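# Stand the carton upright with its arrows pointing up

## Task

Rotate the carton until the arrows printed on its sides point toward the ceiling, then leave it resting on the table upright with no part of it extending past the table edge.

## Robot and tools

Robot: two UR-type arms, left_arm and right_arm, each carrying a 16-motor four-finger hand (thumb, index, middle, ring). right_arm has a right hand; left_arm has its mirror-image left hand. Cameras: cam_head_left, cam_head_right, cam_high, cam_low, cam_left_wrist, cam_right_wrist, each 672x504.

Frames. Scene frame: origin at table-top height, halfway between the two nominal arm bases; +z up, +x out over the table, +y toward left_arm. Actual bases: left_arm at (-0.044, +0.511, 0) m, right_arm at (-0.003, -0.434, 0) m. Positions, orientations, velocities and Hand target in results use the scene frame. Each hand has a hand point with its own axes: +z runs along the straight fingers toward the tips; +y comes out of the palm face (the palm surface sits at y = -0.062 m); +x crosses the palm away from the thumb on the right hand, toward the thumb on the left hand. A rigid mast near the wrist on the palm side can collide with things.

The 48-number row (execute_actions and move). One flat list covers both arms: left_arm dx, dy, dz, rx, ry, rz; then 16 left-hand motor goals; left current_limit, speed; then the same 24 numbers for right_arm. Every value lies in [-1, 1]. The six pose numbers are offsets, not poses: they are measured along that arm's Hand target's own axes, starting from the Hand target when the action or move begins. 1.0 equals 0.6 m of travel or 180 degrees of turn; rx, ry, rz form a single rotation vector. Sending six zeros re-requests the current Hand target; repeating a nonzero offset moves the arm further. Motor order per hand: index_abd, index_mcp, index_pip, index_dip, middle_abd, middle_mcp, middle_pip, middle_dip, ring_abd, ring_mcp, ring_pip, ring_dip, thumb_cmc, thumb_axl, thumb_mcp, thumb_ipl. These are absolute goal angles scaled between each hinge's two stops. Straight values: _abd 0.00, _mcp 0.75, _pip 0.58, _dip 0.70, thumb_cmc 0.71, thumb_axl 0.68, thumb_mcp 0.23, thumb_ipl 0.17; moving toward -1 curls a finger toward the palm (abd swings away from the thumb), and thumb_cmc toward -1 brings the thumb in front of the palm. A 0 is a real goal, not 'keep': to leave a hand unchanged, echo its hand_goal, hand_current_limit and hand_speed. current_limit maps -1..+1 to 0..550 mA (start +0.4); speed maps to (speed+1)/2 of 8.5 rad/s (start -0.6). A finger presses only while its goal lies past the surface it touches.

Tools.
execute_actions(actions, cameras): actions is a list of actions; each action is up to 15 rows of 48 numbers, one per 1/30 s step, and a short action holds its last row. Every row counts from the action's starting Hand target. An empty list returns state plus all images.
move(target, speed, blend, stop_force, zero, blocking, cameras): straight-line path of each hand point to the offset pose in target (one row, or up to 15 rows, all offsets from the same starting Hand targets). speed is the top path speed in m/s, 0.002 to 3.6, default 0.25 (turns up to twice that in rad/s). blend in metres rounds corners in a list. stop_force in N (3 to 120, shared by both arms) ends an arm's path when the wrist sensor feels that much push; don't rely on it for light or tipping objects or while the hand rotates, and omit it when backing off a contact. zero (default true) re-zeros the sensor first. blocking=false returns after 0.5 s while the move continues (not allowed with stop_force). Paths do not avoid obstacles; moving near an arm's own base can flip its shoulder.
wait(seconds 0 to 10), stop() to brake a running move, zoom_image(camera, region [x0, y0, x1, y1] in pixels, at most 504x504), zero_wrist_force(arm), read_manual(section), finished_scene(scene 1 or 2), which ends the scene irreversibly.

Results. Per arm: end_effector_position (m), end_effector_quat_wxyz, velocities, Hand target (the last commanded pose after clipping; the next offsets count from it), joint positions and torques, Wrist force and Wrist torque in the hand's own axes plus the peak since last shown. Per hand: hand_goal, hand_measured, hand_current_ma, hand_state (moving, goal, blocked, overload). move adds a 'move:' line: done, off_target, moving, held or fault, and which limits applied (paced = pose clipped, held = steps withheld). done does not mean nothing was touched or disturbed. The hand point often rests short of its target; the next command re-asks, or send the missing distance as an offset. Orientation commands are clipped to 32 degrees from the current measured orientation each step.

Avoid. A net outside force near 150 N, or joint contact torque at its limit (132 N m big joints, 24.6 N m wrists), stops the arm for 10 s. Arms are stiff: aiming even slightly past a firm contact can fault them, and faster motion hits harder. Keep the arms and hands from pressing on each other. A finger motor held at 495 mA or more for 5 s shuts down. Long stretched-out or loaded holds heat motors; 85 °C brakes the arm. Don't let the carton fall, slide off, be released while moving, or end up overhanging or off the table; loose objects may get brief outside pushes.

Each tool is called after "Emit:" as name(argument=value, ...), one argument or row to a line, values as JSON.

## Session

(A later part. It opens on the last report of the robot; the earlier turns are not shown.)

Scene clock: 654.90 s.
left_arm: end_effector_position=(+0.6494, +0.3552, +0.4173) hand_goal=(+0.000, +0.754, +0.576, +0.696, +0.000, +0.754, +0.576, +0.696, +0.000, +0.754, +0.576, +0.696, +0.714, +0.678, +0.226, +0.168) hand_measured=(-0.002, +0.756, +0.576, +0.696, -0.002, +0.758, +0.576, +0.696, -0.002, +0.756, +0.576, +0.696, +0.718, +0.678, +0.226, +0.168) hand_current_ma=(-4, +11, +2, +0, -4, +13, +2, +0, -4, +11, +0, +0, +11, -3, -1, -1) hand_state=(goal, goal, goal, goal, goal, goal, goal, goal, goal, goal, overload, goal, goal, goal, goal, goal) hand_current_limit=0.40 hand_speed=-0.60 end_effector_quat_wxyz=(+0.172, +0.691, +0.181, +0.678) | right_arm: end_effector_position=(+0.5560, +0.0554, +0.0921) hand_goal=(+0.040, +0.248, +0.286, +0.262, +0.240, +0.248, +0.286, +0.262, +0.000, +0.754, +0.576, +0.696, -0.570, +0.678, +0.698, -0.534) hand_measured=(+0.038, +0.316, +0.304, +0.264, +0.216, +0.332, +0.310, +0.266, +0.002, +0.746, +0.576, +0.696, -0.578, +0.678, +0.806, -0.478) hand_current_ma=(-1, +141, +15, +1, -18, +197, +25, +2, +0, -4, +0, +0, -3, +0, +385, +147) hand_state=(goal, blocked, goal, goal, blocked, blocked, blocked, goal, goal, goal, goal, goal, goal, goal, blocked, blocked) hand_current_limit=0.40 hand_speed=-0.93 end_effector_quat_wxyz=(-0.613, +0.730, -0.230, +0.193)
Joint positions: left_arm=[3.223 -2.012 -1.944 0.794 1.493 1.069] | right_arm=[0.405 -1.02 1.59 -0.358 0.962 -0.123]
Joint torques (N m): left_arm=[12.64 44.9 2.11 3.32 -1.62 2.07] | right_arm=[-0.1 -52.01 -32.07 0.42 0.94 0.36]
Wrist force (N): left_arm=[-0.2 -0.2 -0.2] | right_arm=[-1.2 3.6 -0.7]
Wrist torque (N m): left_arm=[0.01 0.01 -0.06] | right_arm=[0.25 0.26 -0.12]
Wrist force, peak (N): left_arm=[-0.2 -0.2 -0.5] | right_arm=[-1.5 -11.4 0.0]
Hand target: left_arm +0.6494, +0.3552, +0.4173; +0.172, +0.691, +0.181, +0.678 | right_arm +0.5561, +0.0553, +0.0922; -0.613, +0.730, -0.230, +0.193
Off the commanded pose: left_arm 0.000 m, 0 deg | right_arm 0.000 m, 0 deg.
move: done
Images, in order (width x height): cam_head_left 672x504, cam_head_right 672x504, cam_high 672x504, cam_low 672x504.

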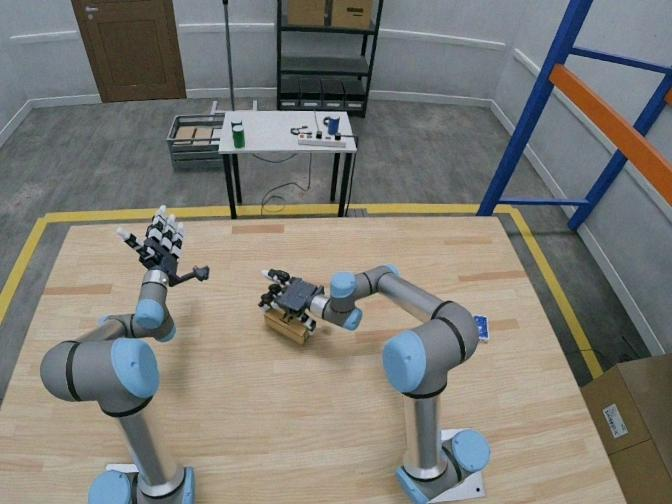

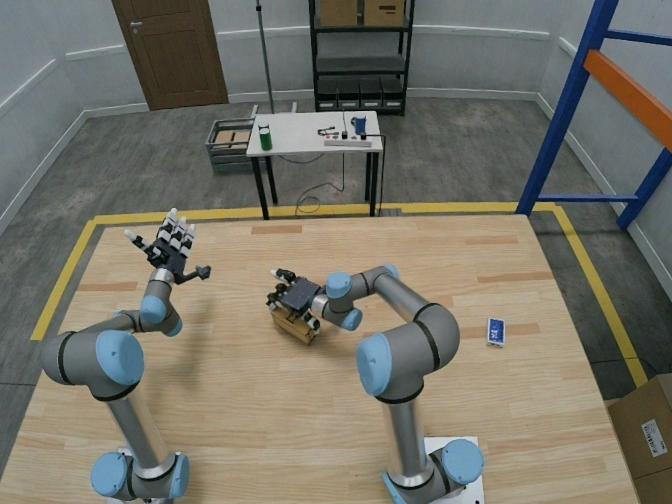

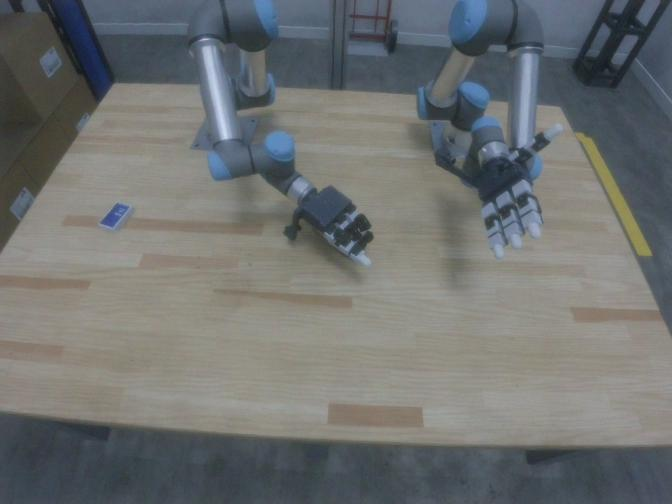

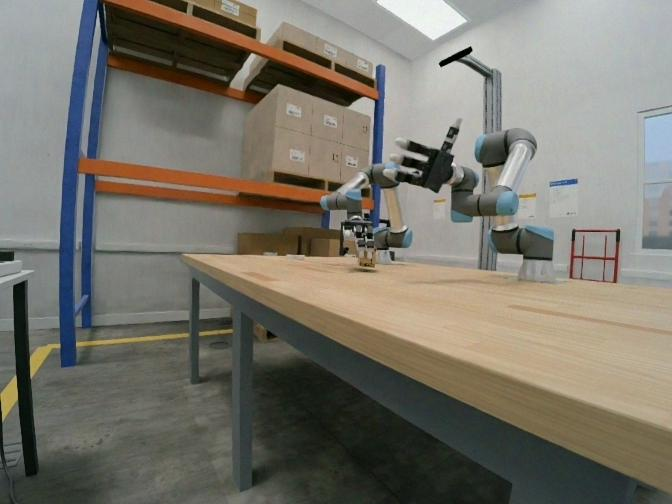

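Emit:
move(
  target=[0,0,0,0,0,0, 0,0.754,0.576,0.696,0,0.754,0.576,0.696,0,0.754,0.576,0.696,0.714,0.678,0.226,0.168,0.4,-0.6, 0,0,0,0,0,0, 0.04,0.235,0.285,0.261,0.24,0.235,0.285,0.261,0,0.754,0.576,0.696,-0.571,0.677,0.66,-0.56,0.65,-0.93],
)

Emit:
move(
  target=[0,0,0,0,0,0, 0,0.754,0.576,0.696,0,0.754,0.576,0.696,0,0.754,0.576,0.696,0.714,0.678,0.226,0.168,0.4,-0.6, -0.0767,-0.0949,-0.0167,0,0.0868,-0.4924, 0.04,0.235,0.285,0.261,0.24,0.235,0.285,0.261,0,0.754,0.576,0.696,-0.571,0.677,0.66,-0.56,0.65,-0.93],
  speed=0.2,
  cameras=["cam_head_left","cam_head_right","cam_high","cam_low"],
)

Emit:
zoom_image(
  camera="cam_head_left",
  region=[245, 245, 345, 345],
)

Emit:
zoom_image(
  camera="cam_low",
  region=[325, 195, 415, 285],
)

Emit:
zoom_image(
  camera="cam_high",
  region=[290, 180, 390, 270],
)

Scene clock: 687.47 s.
left_arm: end_effector_position=(+0.6494, +0.3552, +0.4173) hand_goal=(+0.000, +0.754, +0.576, +0.696, +0.000, +0.754, +0.576, +0.696, +0.000, +0.754, +0.576, +0.696, +0.714, +0.678, +0.226, +0.168) hand_measured=(-0.002, +0.756, +0.576, +0.696, -0.002, +0.758, +0.576, +0.696, -0.002, +0.756, +0.576, +0.696, +0.718, +0.678, +0.226, +0.168) hand_current_ma=(-4, +11, +2, +0, -4, +13, +2, +0, -4, +11, +0, +0, +11, -3, -1, -1) hand_state=(goal, goal, goal, goal, goal, goal, goal, goal, goal, goal, overload, goal, goal, goal, goal, goal) hand_current_limit=0.40 hand_speed=-0.60 end_effector_quat_wxyz=(+0.172, +0.691, +0.181, +0.678) | right_arm: end_effector_position=(+0.5561, +0.0553, +0.0922) hand_goal=(+0.040, +0.236, +0.286, +0.262, +0.240, +0.236, +0.286, +0.262, +0.000, +0.754, +0.576, +0.696, -0.570, +0.678, +0.660, -0.560) hand_measured=(+0.036, +0.314, +0.306, +0.264, +0.216, +0.330, +0.312, +0.266, +0.002, +0.746, +0.576, +0.696, -0.578, +0.678, +0.806, -0.478) hand_current_ma=(-1, +172, +18, +1, -19, +231, +28, +2, +0, -4, +0, +0, -4, +0, +454, +272) hand_state=(goal, blocked, blocked, goal, blocked, blocked, blocked, goal, goal, goal, goal, goal, goal, goal, blocked, blocked) hand_current_limit=0.65 hand_speed=-0.93 end_effector_quat_wxyz=(-0.613, +0.730, -0.230, +0.193)
Joint positions: left_arm=[3.223 -2.012 -1.944 0.794 1.493 1.069] | right_arm=[0.405 -1.02 1.59 -0.357 0.962 -0.123]
Joint torques (N m): left_arm=[12.19 44.3 1.86 3.21 -1.62 2.17] | right_arm=[-4.16 -51.13 -32.29 0.62 -2.53 -1.2]
Wrist force (N): left_arm=[-0.1 0.1 -0.1] | right_arm=[-1.3 3.5 -0.6]
Wrist torque (N m): left_arm=[0.04 0.01 -0.06] | right_arm=[0.23 0.28 -0.12]
Wrist force, peak (N): left_arm=[-0.4 -0.1 -0.5] | right_arm=[-1.6 4.0 -1.1]
Hand target: left_arm +0.6494, +0.3552, +0.4173; +0.172, +0.691, +0.181, +0.678 | right_arm +0.5561, +0.0553, +0.0922; -0.613, +0.730, -0.230, +0.193
Off the commanded pose: left_arm 0.000 m, 0 deg | right_arm 0.000 m, 0 deg.
move: done

Scene clock: 692.00 s.
left_arm: end_effector_position=(+0.6494, +0.3552, +0.4173) hand_goal=(+0.000, +0.754, +0.576, +0.696, +0.000, +0.754, +0.576, +0.696, +0.000, +0.754, +0.576, +0.696, +0.714, +0.678, +0.226, +0.168) hand_measured=(-0.002, +0.756, +0.576, +0.696, -0.002, +0.758, +0.576, +0.696, -0.002, +0.756, +0.576, +0.696, +0.718, +0.678, +0.226, +0.168) hand_current_ma=(-4, +11, +2, +0, -4, +13, +2, +0, -4, +11, +0, +0, +11, -3, -1, -1) hand_state=(goal, goal, goal, goal, goal, goal, goal, goal, goal, goal, overload, goal, goal, goal, goal, goal) hand_current_limit=0.40 hand_speed=-0.60 end_effector_quat_wxyz=(+0.172, +0.691, +0.181, +0.678) | right_arm: end_effector_position=(+0.5183, +0.0817, +0.1500) hand_goal=(+0.040, +0.236, +0.286, +0.262, +0.240, +0.236, +0.286, +0.262, +0.000, +0.754, +0.576, +0.696, -0.570, +0.678, +0.660, -0.560) hand_measured=(+0.042, +0.310, +0.310, +0.264, +0.216, +0.328, +0.322, +0.276, +0.002, +0.752, +0.576, +0.696, -0.522, +0.674, +0.806, -0.478) hand_current_ma=(+1, +157, +23, +1, -19, +224, +47, +10, +0, -1, +0, +0, +74, -2, +454, +272) hand_state=(goal, blocked, blocked, goal, blocked, blocked, blocked, goal, goal, goal, goal, goal, blocked, goal, blocked, blocked) hand_current_limit=0.65 hand_speed=-0.93 end_effector_quat_wxyz=(-0.271, +0.653, +0.270, +0.653)
Joint positions: left_arm=[3.223 -2.012 -1.944 0.794 1.493 1.069] | right_arm=[0.745 -1.074 1.812 -0.739 1.466 -1.57]
Joint torques (N m): left_arm=[12.36 44.44 1.94 3.28 -1.63 2.18] | right_arm=[7.58 -27.46 -7.48 -3.86 2.9 -1.79]
Wrist force (N): left_arm=[-0.2 -0.2 -0.3] | right_arm=[-4.4 0.6 -0.4]
Wrist torque (N m): left_arm=[0.01 0.02 -0.06] | right_arm=[0.04 0.38 0.07]
Wrist force, peak (N): left_arm=[-0.6 -0.1 -0.4] | right_arm=[-4.7 1.5 -0.5]
Hand target: left_arm +0.6494, +0.3552, +0.4173; +0.172, +0.691, +0.181, +0.678 | right_arm +0.5183, +0.0817, +0.1500; -0.271, +0.653, +0.270, +0.654
Off the commanded pose: left_arm 0.000 m, 0 deg | right_arm 0.000 m, 0 deg.
move: done
Images, in order (width x height): cam_head_left 672x504, cam_head_right 672x504, cam_high 672x504, cam_low 672x504.

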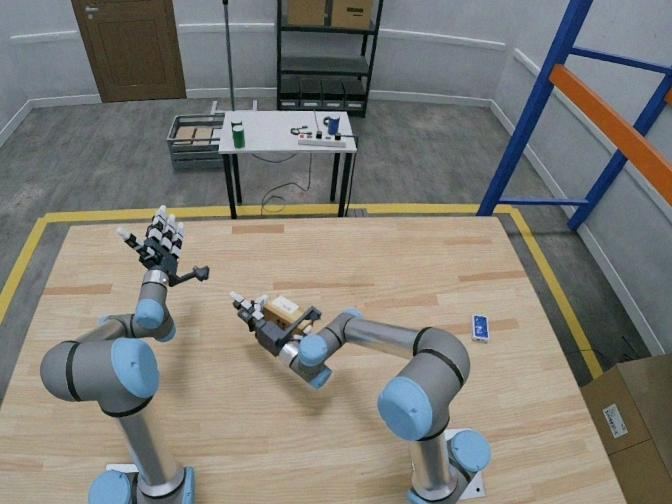

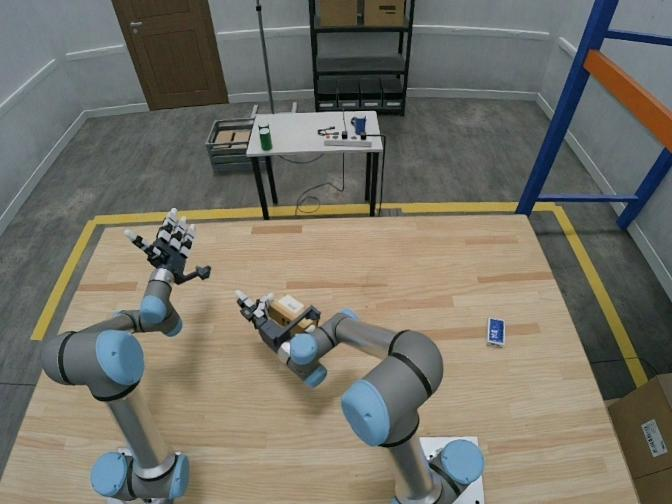

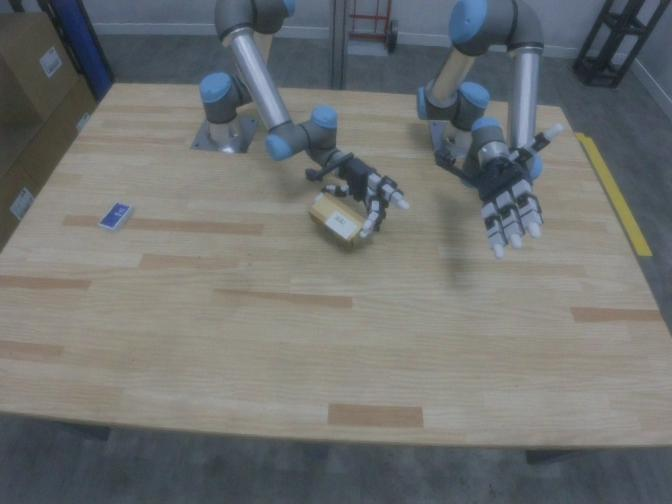

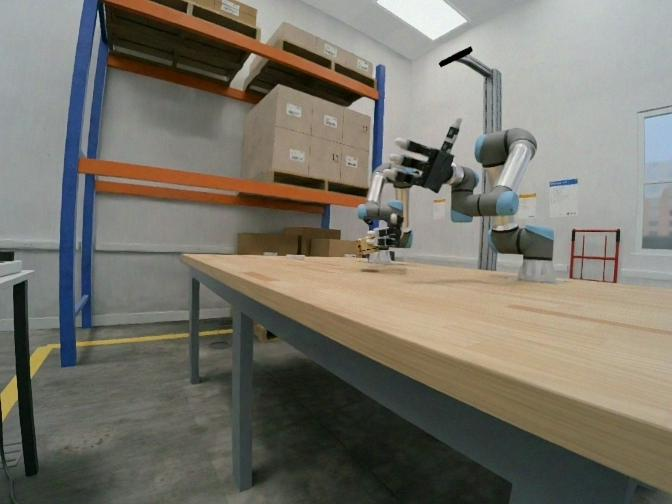

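Scaled by 5.040 from the camera's 672x504 image, which has a finer 960x720 frame.

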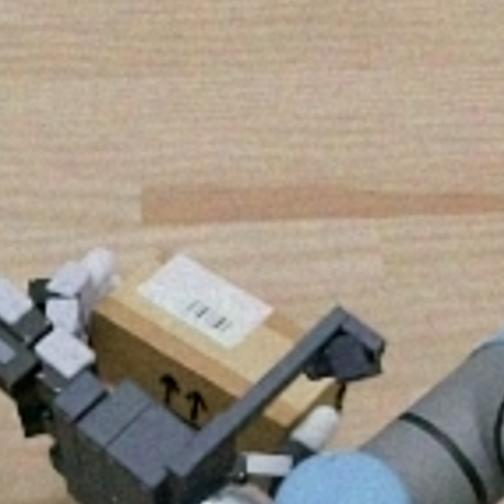

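Scaled by 5.600 from the camera's 672x504 image, which has a finer 960x720 frame.

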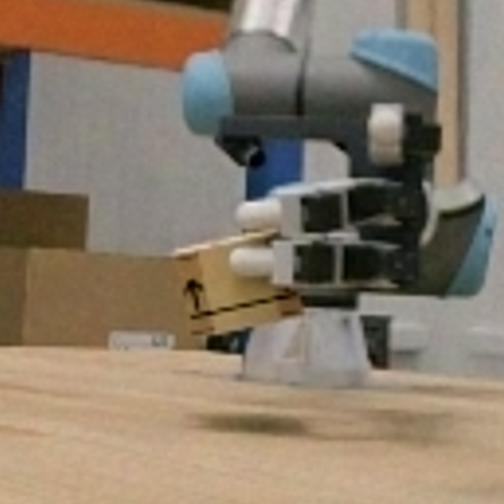

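Scaled by 5.040 from the camera's 672x504 image, which has a finer 960x720 frame.

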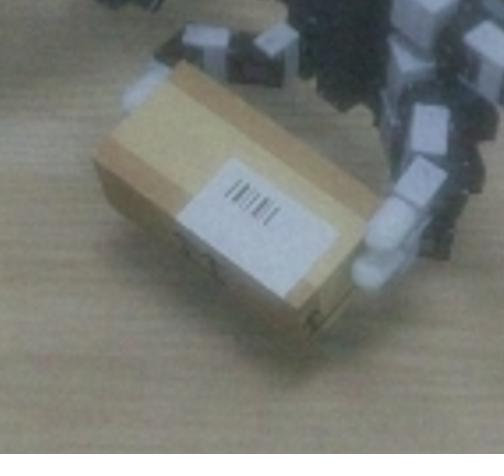

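Emit:
move(
  target=[0,0,0,0,0,0, 0,0.754,0.576,0.696,0,0.754,0.576,0.696,0,0.754,0.576,0.696,0.714,0.678,0.226,0.168,0.4,-0.6, -0.1167,0,0,0,0,0, 0.04,0.235,0.285,0.261,0.24,0.235,0.285,0.261,0,0.754,0.576,0.696,-0.571,0.677,0.66,-0.56,0.65,-0.93],
  speed=0.1,
)

Emit:
move(
  target=[0,0,0,0,0,0, 0,0.754,0.576,0.696,0,0.754,0.576,0.696,0,0.754,0.576,0.696,0.714,0.678,0.226,0.168,0.4,-0.6, -0.0583,0,0,0,0,0, 0.04,0.235,0.285,0.261,0.24,0.235,0.285,0.261,0,0.754,0.576,0.696,-0.571,0.677,0.66,-0.56,0.65,-0.93],
  speed=0.015,
  stop_force=3,
  cameras=["cam_head_left","cam_low","cam_high"],
)

Emit:
zoom_image(
  camera="cam_low",
  region=[325, 195, 415, 285],
)

Scene clock: 717.77 s.
left_arm: end_effector_position=(+0.6494, +0.3552, +0.4173) hand_goal=(+0.000, +0.754, +0.576, +0.696, +0.000, +0.754, +0.576, +0.696, +0.000, +0.754, +0.576, +0.696, +0.714, +0.678, +0.226, +0.168) hand_measured=(-0.002, +0.756, +0.576, +0.696, -0.002, +0.758, +0.576, +0.696, -0.002, +0.756, +0.576, +0.696, +0.718, +0.678, +0.226, +0.168) hand_current_ma=(-4, +11, +2, +0, -4, +13, +2, +0, -4, +11, +0, +0, +11, -3, -1, -1) hand_state=(goal, goal, goal, goal, goal, goal, goal, goal, goal, goal, overload, goal, goal, goal, goal, goal) hand_current_limit=0.40 hand_speed=-0.60 end_effector_quat_wxyz=(+0.172, +0.691, +0.181, +0.678) | right_arm: end_effector_position=(+0.5184, +0.0818, +0.0801) hand_goal=(+0.040, +0.236, +0.286, +0.262, +0.240, +0.236, +0.286, +0.262, +0.000, +0.754, +0.576, +0.696, -0.570, +0.678, +0.660, -0.560) hand_measured=(+0.036, +0.310, +0.310, +0.264, +0.216, +0.328, +0.322, +0.276, +0.002, +0.752, +0.576, +0.696, -0.520, +0.672, +0.806, -0.478) hand_current_ma=(-1, +157, +23, +1, -19, +224, +47, +10, +0, -1, +0, +0, +81, -3, +454, +272) hand_state=(goal, blocked, blocked, goal, blocked, blocked, blocked, goal, goal, goal, goal, goal, blocked, goal, blocked, blocked) hand_current_limit=0.65 hand_speed=-0.93 end_effector_quat_wxyz=(-0.271, +0.653, +0.270, +0.654)
Joint positions: left_arm=[3.223 -2.012 -1.944 0.794 1.493 1.069] | right_arm=[0.745 -0.95 1.845 -0.895 1.466 -1.571]
Joint torques (N m): left_arm=[12.54 43.67 2.02 3.12 -1.49 2.12] | right_arm=[7.29 -27.61 -4.31 -3.31 2.35 0.04]
Wrist force (N): left_arm=[-0.3 0.0 -0.3] | right_arm=[-2.4 0.1 -0.8]
Wrist torque (N m): left_arm=[0.03 0.02 -0.07] | right_arm=[0.05 0.50 -0.04]
Wrist force, peak (N): left_arm=[-0.4 -0.1 -0.6] | right_arm=[-5.4 0.2 -0.6]
Hand target: left_arm +0.6494, +0.3552, +0.4173; +0.172, +0.691, +0.181, +0.678 | right_arm +0.5184, +0.0818, +0.0800; -0.271, +0.653, +0.270, +0.654
Off the commanded pose: left_arm 0.000 m, 0 deg | right_arm 0.000 m, 0 deg.
move: done

Scene clock: 720.40 s.
left_arm: end_effector_position=(+0.6494, +0.3552, +0.4173) hand_goal=(+0.000, +0.754, +0.576, +0.696, +0.000, +0.754, +0.576, +0.696, +0.000, +0.754, +0.576, +0.696, +0.714, +0.678, +0.226, +0.168) hand_measured=(-0.002, +0.756, +0.576, +0.696, -0.002, +0.758, +0.576, +0.696, -0.002, +0.756, +0.576, +0.696, +0.718, +0.678, +0.226, +0.168) hand_current_ma=(-4, +11, +2, +0, -4, +13, +2, +0, -4, +11, +0, +0, +11, -3, -1, -1) hand_state=(goal, goal, goal, goal, goal, goal, goal, goal, goal, goal, overload, goal, goal, goal, goal, goal) hand_current_limit=0.40 hand_speed=-0.60 end_effector_quat_wxyz=(+0.172, +0.691, +0.181, +0.678) | right_arm: end_effector_position=(+0.5184, +0.0818, +0.0629) hand_goal=(+0.040, +0.236, +0.286, +0.262, +0.240, +0.236, +0.286, +0.262, +0.000, +0.754, +0.576, +0.696, -0.570, +0.678, +0.660, -0.560) hand_measured=(+0.032, +0.308, +0.310, +0.266, +0.222, +0.328, +0.322, +0.276, +0.002, +0.752, +0.576, +0.696, -0.544, +0.672, +0.806, -0.478) hand_current_ma=(-3, +153, +23, +1, -13, +224, +47, +10, +0, -1, +0, +0, +28, -3, +454, +272) hand_state=(goal, blocked, blocked, goal, goal, blocked, blocked, goal, goal, goal, goal, goal, blocked, goal, blocked, blocked) hand_current_limit=0.65 hand_speed=-0.93 end_effector_quat_wxyz=(-0.271, +0.653, +0.270, +0.654)
Joint positions: left_arm=[3.223 -2.012 -1.944 0.794 1.493 1.069] | right_arm=[0.745 -0.917 1.848 -0.932 1.466 -1.571]
Joint torques (N m): left_arm=[12.25 43.87 2.12 3.09 -1.52 2.08] | right_arm=[6.51 -50.51 -28.48 -0.3 1.26 -0.1]
Wrist force (N): left_arm=[-0.2 -0.1 -0.3] | right_arm=[-3.1 0.9 -0.7]
Wrist torque (N m): left_arm=[0.02 0.02 -0.07] | right_arm=[0.09 0.31 -0.02]
Wrist force, peak (N): left_arm=[-0.4 -0.3 -0.4] | right_arm=[-3.5 0.6 -0.2]
Hand target: left_arm +0.6494, +0.3552, +0.4173; +0.172, +0.691, +0.181, +0.678 | right_arm +0.5184, +0.0818, +0.0629; -0.271, +0.653, +0.270, +0.654 (not the last commanded pose)
Off the commanded pose: left_arm 0.000 m, 0 deg | right_arm 0.018 m, 0 deg.
move: contact (right_arm)
Images, in order (width x height): cam_head_left 672x504, cam_high 672x504, cam_low 672x504.

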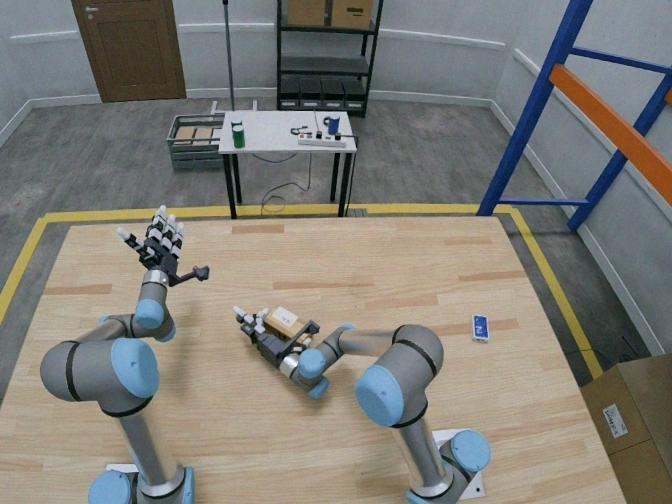

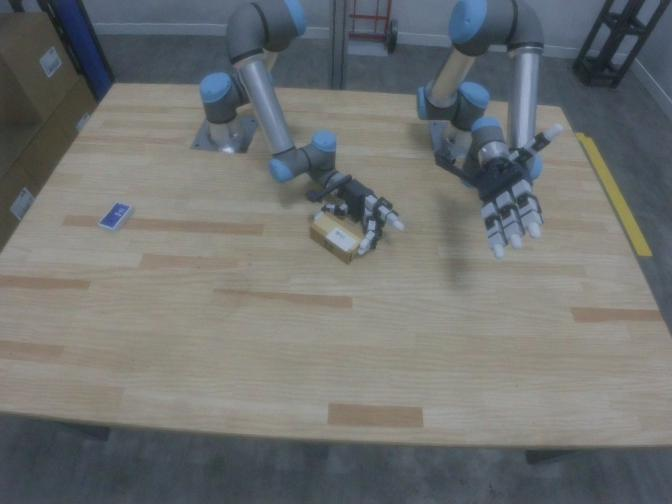

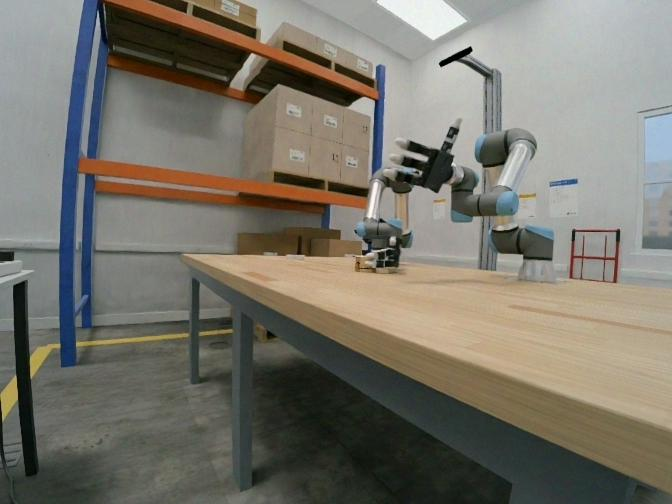

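Scaled by 5.600 from the camera's 672x504 image, which has a finer 960x720 frame.

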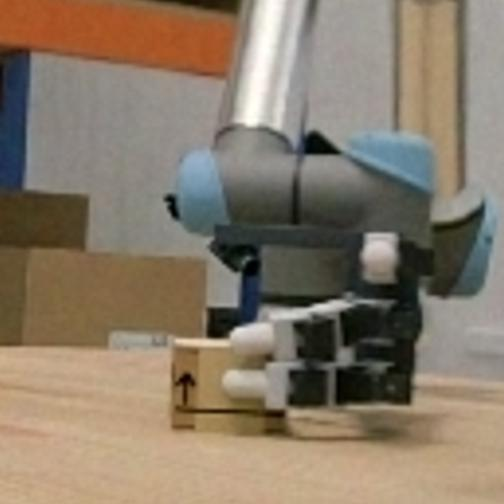

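Emit:
move(
  target=[0,0,0,0,0,0, 0,0.754,0.576,0.696,0,0.754,0.576,0.696,0,0.754,0.576,0.696,0.714,0.678,0.226,0.168,0.4,-0.6, -0.01,0,0,0,0,0, 0.04,0.235,0.285,0.261,0.24,0.235,0.285,0.261,0,0.754,0.576,0.696,-0.571,0.677,0.66,-0.56,0.65,-0.93],
  speed=0.01,
  stop_force=4,
  cameras=["cam_head_left","cam_low","cam_high"],
)

Emit:
zoom_image(
  camera="cam_low",
  region=[345, 235, 405, 285],
)

Emit:
zoom_image(
  camera="cam_high",
  region=[290, 190, 390, 280],
)

Scene clock: 730.13 s.
left_arm: end_effector_position=(+0.6494, +0.3552, +0.4173) hand_goal=(+0.000, +0.754, +0.576, +0.696, +0.000, +0.754, +0.576, +0.696, +0.000, +0.754, +0.576, +0.696, +0.714, +0.678, +0.226, +0.168) hand_measured=(-0.002, +0.756, +0.576, +0.696, -0.002, +0.758, +0.576, +0.696, -0.002, +0.756, +0.576, +0.696, +0.718, +0.678, +0.226, +0.168) hand_current_ma=(-4, +11, +2, +0, -4, +13, +2, +0, -4, +11, +0, +0, +11, -3, -1, -1) hand_state=(goal, goal, goal, goal, goal, goal, goal, goal, goal, goal, overload, goal, goal, goal, goal, goal) hand_current_limit=0.40 hand_speed=-0.60 end_effector_quat_wxyz=(+0.172, +0.691, +0.181, +0.678) | right_arm: end_effector_position=(+0.5184, +0.0818, +0.0624) hand_goal=(+0.040, +0.236, +0.286, +0.262, +0.240, +0.236, +0.286, +0.262, +0.000, +0.754, +0.576, +0.696, -0.570, +0.678, +0.660, -0.560) hand_measured=(+0.032, +0.308, +0.310, +0.266, +0.220, +0.328, +0.322, +0.276, +0.002, +0.752, +0.576, +0.696, -0.548, +0.672, +0.806, -0.478) hand_current_ma=(-4, +151, +23, +1, -14, +224, +47, +10, +0, -1, +0, +0, +23, -3, +454, +272) hand_state=(goal, blocked, blocked, goal, goal, blocked, blocked, goal, goal, goal, goal, goal, blocked, goal, blocked, blocked) hand_current_limit=0.65 hand_speed=-0.93 end_effector_quat_wxyz=(-0.271, +0.653, +0.270, +0.654)
Joint positions: left_arm=[3.223 -2.012 -1.944 0.794 1.493 1.069] | right_arm=[0.745 -0.916 1.848 -0.933 1.466 -1.571]
Joint torques (N m): left_arm=[12.63 43.36 2.41 3.08 -1.46 2.13] | right_arm=[6.86 -50.07 -24.92 -0.34 1.26 -0.17]
Wrist force (N): left_arm=[-0.1 -0.2 -0.3] | right_arm=[-2.8 0.8 -0.6]
Wrist torque (N m): left_arm=[0.01 0.00 -0.05] | right_arm=[0.03 0.36 -0.06]
Wrist force, peak (N): left_arm=[-0.5 -0.1 -0.6] | right_arm=[-3.5 0.9 -0.6]
Hand target: left_arm +0.6494, +0.3552, +0.4173; +0.172, +0.691, +0.181, +0.678 | right_arm +0.5184, +0.0818, +0.0624; -0.271, +0.653, +0.270, +0.654 (not the last commanded pose)
Off the commanded pose: left_arm 0.000 m, 0 deg | right_arm 0.006 m, 0 deg.
move: contact (right_arm)
Images, in order (width x height): cam_head_left 672x504, cam_high 672x504, cam_low 672x504.

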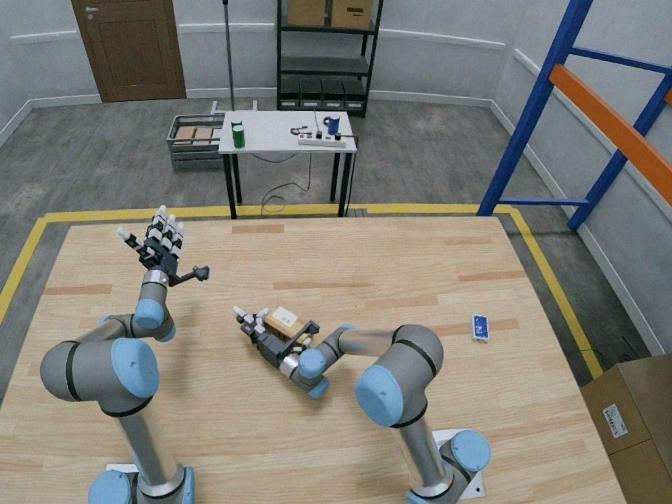

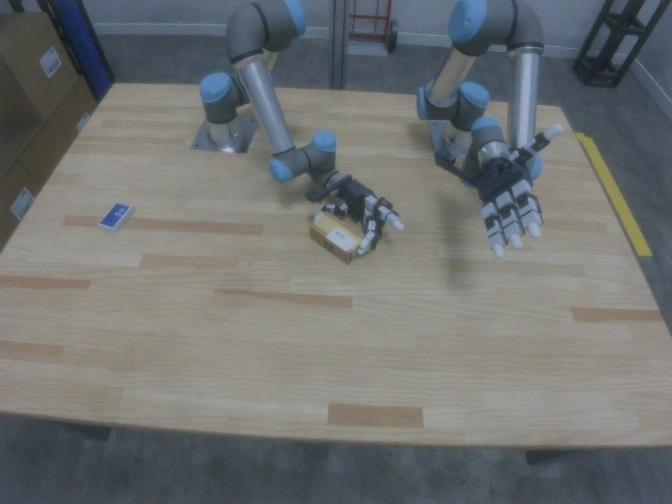

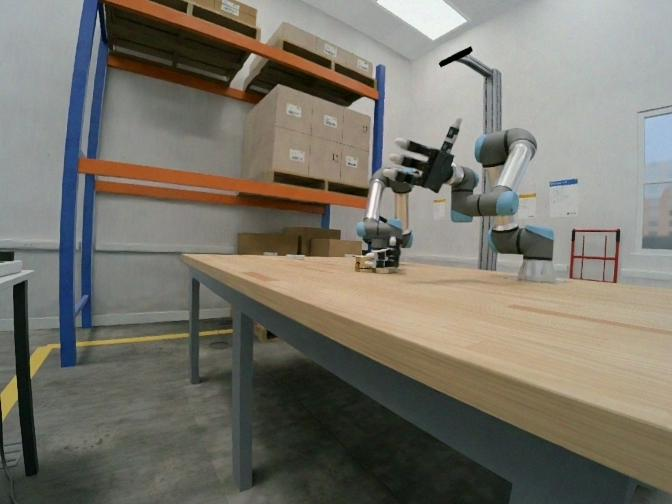

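Scaled by 8.400 from the camera's 672x504 image, which has a finer 960x720 frame.

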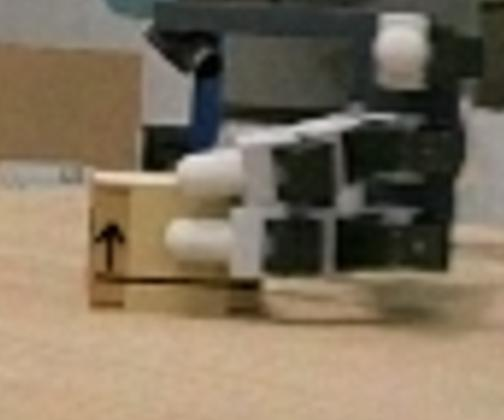

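Scaled by 5.040 from the camera's 672x504 image, which has a finer 960x720 frame.

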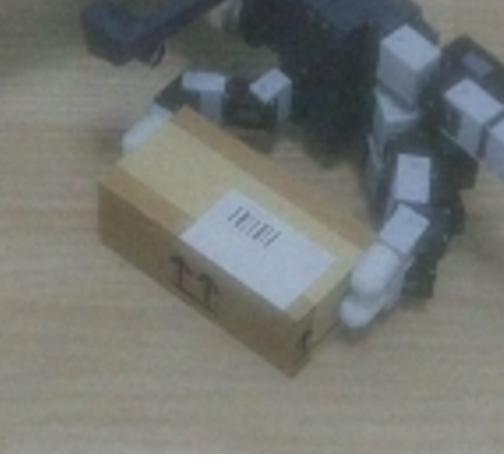

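Emit:
move(
  target=[0,0,0,0,0,0, 0,0.754,0.576,0.696,0,0.754,0.576,0.696,0,0.754,0.576,0.696,0.714,0.678,0.226,0.168,0.4,-0.6, 0,0,0,0,0,0, 0.04,0.479,0.305,0.264,0.24,0.479,0.305,0.264,0,0.754,0.576,0.696,-0.571,0.677,0.921,-0.48,0.65,-0.95],
  cameras=["cam_head_left","cam_low","cam_high"],
)

Emit:
zoom_image(
  camera="cam_low",
  region=[345, 235, 405, 285],
)

Emit:
zoom_image(
  camera="cam_high",
  region=[290, 190, 390, 280],
)

Emit:
zoom_image(
  camera="cam_head_left",
  region=[245, 285, 345, 385],
)

Scene clock: 740.93 s.
left_arm: end_effector_position=(+0.6494, +0.3552, +0.4173) hand_goal=(+0.000, +0.754, +0.576, +0.696, +0.000, +0.754, +0.576, +0.696, +0.000, +0.754, +0.576, +0.696, +0.714, +0.678, +0.226, +0.168) hand_measured=(-0.002, +0.756, +0.576, +0.696, -0.002, +0.758, +0.576, +0.696, -0.002, +0.756, +0.576, +0.696, +0.718, +0.678, +0.226, +0.168) hand_current_ma=(-4, +11, +2, +0, -4, +13, +2, +0, -4, +11, +0, +0, +11, -3, -1, -1) hand_state=(goal, goal, goal, goal, goal, goal, goal, goal, goal, goal, overload, goal, goal, goal, goal, goal) hand_current_limit=0.40 hand_speed=-0.60 end_effector_quat_wxyz=(+0.172, +0.691, +0.181, +0.678) | right_arm: end_effector_position=(+0.5184, +0.0818, +0.0624) hand_goal=(+0.040, +0.480, +0.306, +0.264, +0.240, +0.480, +0.306, +0.264, +0.000, +0.754, +0.576, +0.696, -0.570, +0.678, +0.922, -0.480) hand_measured=(+0.044, +0.476, +0.308, +0.266, +0.238, +0.478, +0.310, +0.268, +0.002, +0.752, +0.576, +0.696, -0.552, +0.672, +0.920, -0.478) hand_current_ma=(+1, -2, +0, +1, -1, +0, +1, +1, +0, -1, +0, +0, +16, -3, -1, +1) hand_state=(goal, goal, goal, goal, goal, goal, goal, goal, goal, goal, goal, goal, goal, goal, goal, goal) hand_current_limit=0.65 hand_speed=-0.95 end_effector_quat_wxyz=(-0.271, +0.653, +0.270, +0.654)
Joint positions: left_arm=[3.223 -2.012 -1.944 0.794 1.493 1.069] | right_arm=[0.745 -0.916 1.848 -0.933 1.466 -1.571]
Joint torques (N m): left_arm=[12.46 43.52 2.29 3.03 -1.41 2.13] | right_arm=[6.78 -47.9 -27.14 -2.57 1.26 0.02]
Wrist force (N): left_arm=[-0.3 0.0 -0.3] | right_arm=[-1.2 0.4 -0.6]
Wrist torque (N m): left_arm=[0.03 0.02 -0.07] | right_arm=[0.04 0.26 -0.05]
Wrist force, peak (N): left_arm=[-0.4 0.0 -0.6] | right_arm=[-3.1 1.1 -0.7]
Hand target: left_arm +0.6494, +0.3552, +0.4173; +0.172, +0.691, +0.181, +0.678 | right_arm +0.5184, +0.0818, +0.0624; -0.271, +0.653, +0.270, +0.654
Off the commanded pose: left_arm 0.000 m, 0 deg | right_arm 0.000 m, 0 deg.
move: done
Images, in order (width x height): cam_head_left 672x504, cam_high 672x504, cam_low 672x504.

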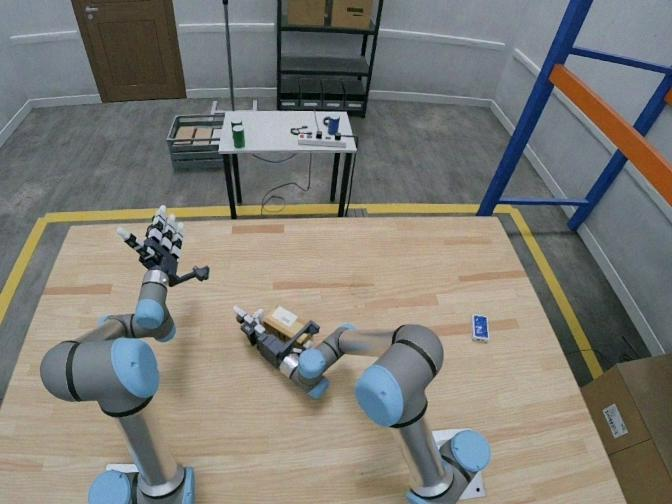

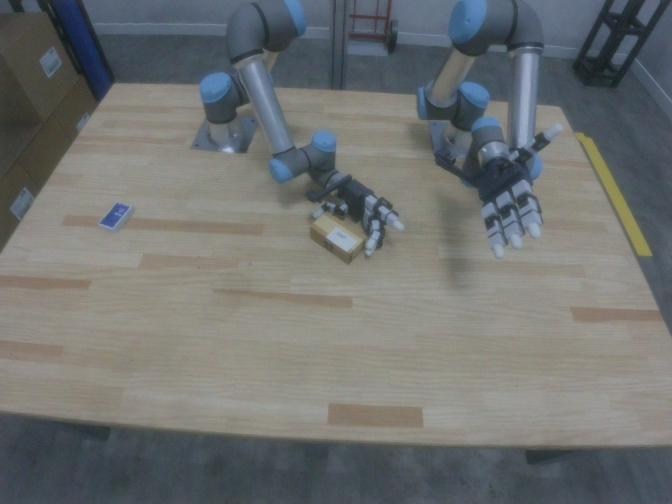

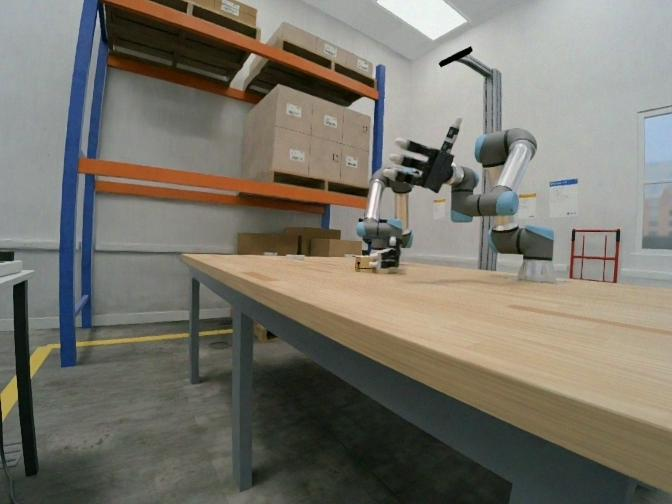

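Scaled by 8.400 from the camera's 672x504 image, which has a finer 960x720 frame.

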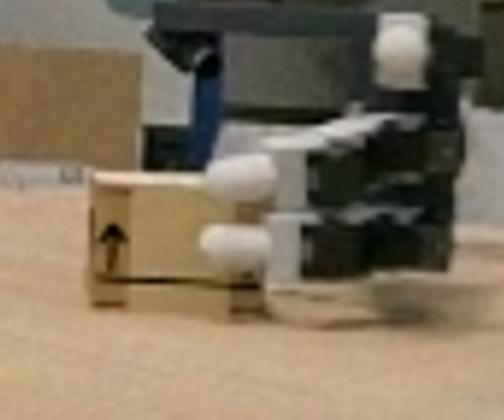

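Scaled by 5.040 from the camera's 672x504 image, which has a finer 960x720 frame.

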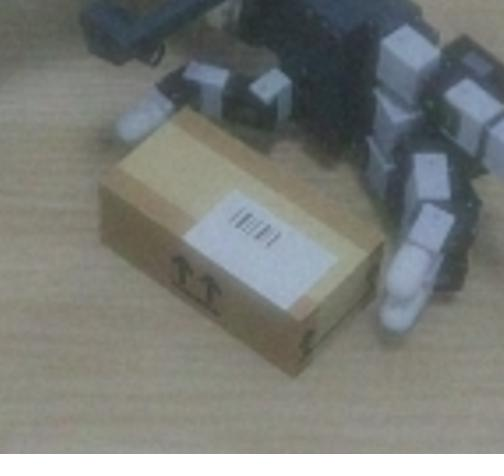

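Scaled by 5.040 from the camera's 672x504 image, which has a finer 960x720 frame.

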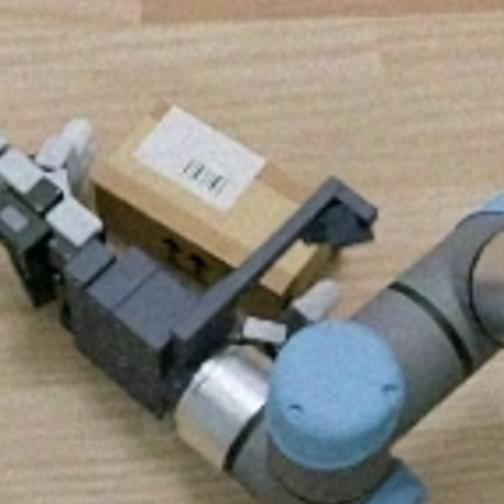

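Emit:
move(
  target=[0,0,0,0,0,0, 0,0.754,0.576,0.696,0,0.754,0.576,0.696,0,0.754,0.576,0.696,0.714,0.678,0.226,0.168,0.4,-0.6, 0,-0.197,-0.0347,0,0,0, 0.04,0.479,0.305,0.264,0.24,0.479,0.305,0.264,0,0.754,0.576,0.696,-0.571,0.677,0.921,-0.48,0.65,-0.95],
  speed=0.08,
  cameras=["cam_head_left","cam_low","cam_high"],
)

Emit:
zoom_image(
  camera="cam_high",
  region=[290, 190, 390, 280],
)

Scene clock: 760.90 s.
left_arm: end_effector_position=(+0.6494, +0.3552, +0.4173) hand_goal=(+0.000, +0.754, +0.576, +0.696, +0.000, +0.754, +0.576, +0.696, +0.000, +0.754, +0.576, +0.696, +0.714, +0.678, +0.226, +0.168) hand_measured=(-0.002, +0.756, +0.576, +0.696, -0.002, +0.758, +0.576, +0.696, -0.002, +0.756, +0.576, +0.696, +0.718, +0.678, +0.226, +0.168) hand_current_ma=(-4, +11, +2, +0, -4, +13, +2, +0, -4, +11, +0, +0, +11, -3, -1, -1) hand_state=(goal, goal, goal, goal, goal, goal, goal, goal, goal, goal, overload, goal, goal, goal, goal, goal) hand_current_limit=0.40 hand_speed=-0.60 end_effector_quat_wxyz=(+0.172, +0.691, +0.181, +0.678) | right_arm: end_effector_position=(+0.4202, +0.1506, +0.0624) hand_goal=(+0.040, +0.480, +0.306, +0.264, +0.240, +0.480, +0.306, +0.264, +0.000, +0.754, +0.576, +0.696, -0.570, +0.678, +0.922, -0.480) hand_measured=(+0.044, +0.476, +0.308, +0.266, +0.238, +0.480, +0.310, +0.268, +0.002, +0.752, +0.576, +0.696, -0.552, +0.672, +0.920, -0.478) hand_current_ma=(+1, -2, +0, +1, -1, +0, +1, +1, +0, +0, +0, +0, +16, -3, -1, +1) hand_state=(goal, goal, goal, goal, goal, goal, goal, goal, goal, goal, goal, goal, goal, goal, goal, goal) hand_current_limit=0.65 hand_speed=-0.95 end_effector_quat_wxyz=(-0.271, +0.653, +0.270, +0.654)
Joint positions: left_arm=[3.223 -2.012 -1.944 0.794 1.493 1.069] | right_arm=[0.983 -0.897 1.809 -0.913 1.703 -1.571]
Joint torques (N m): left_arm=[12.42 43.51 2.24 2.91 -1.42 2.13] | right_arm=[8.24 -28.69 -28 -0.01 3.14 -1.43]
Wrist force (N): left_arm=[-0.3 0.0 -0.4] | right_arm=[-1.4 0.1 -0.4]
Wrist torque (N m): left_arm=[0.05 0.03 -0.07] | right_arm=[-0.02 0.29 -0.06]
Wrist force, peak (N): left_arm=[-0.3 0.0 -0.6] | right_arm=[-1.7 0.2 -0.6]
Hand target: left_arm +0.6494, +0.3552, +0.4173; +0.172, +0.691, +0.181, +0.678 | right_arm +0.4201, +0.1507, +0.0624; -0.271, +0.653, +0.270, +0.654
Off the commanded pose: left_arm 0.000 m, 0 deg | right_arm 0.000 m, 0 deg.
move: done
Images, in order (width x height): cam_head_left 672x504, cam_high 672x504, cam_low 672x504.

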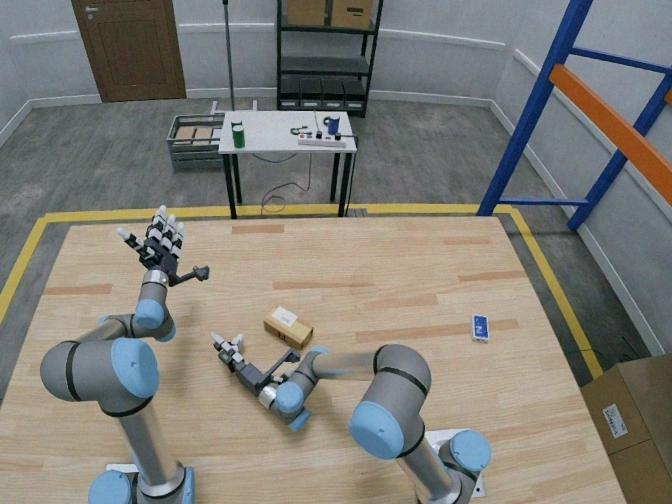

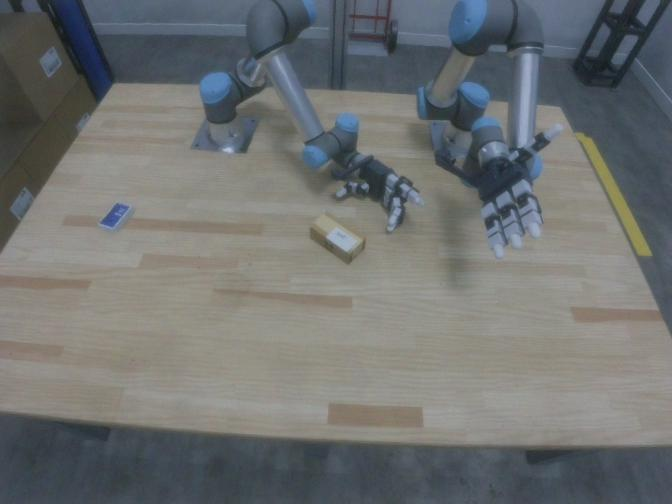

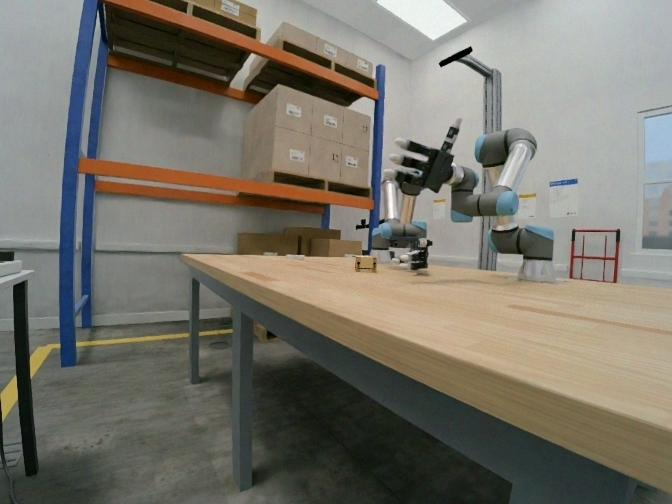

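Scaled by 5.040 from the camera's 672x504 image, which has a finer 960x720 frame.

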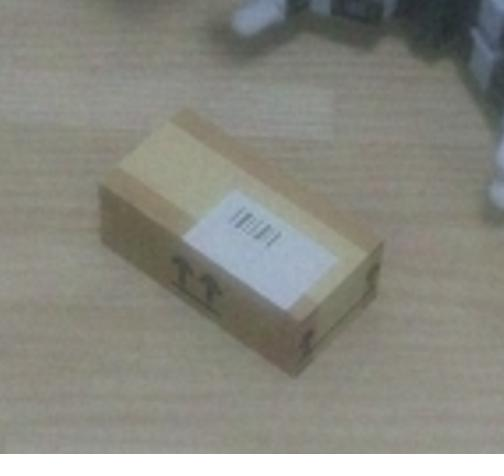

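Emit:
finished_scene(
  scene=1,
)

The scene is finished: the task was done.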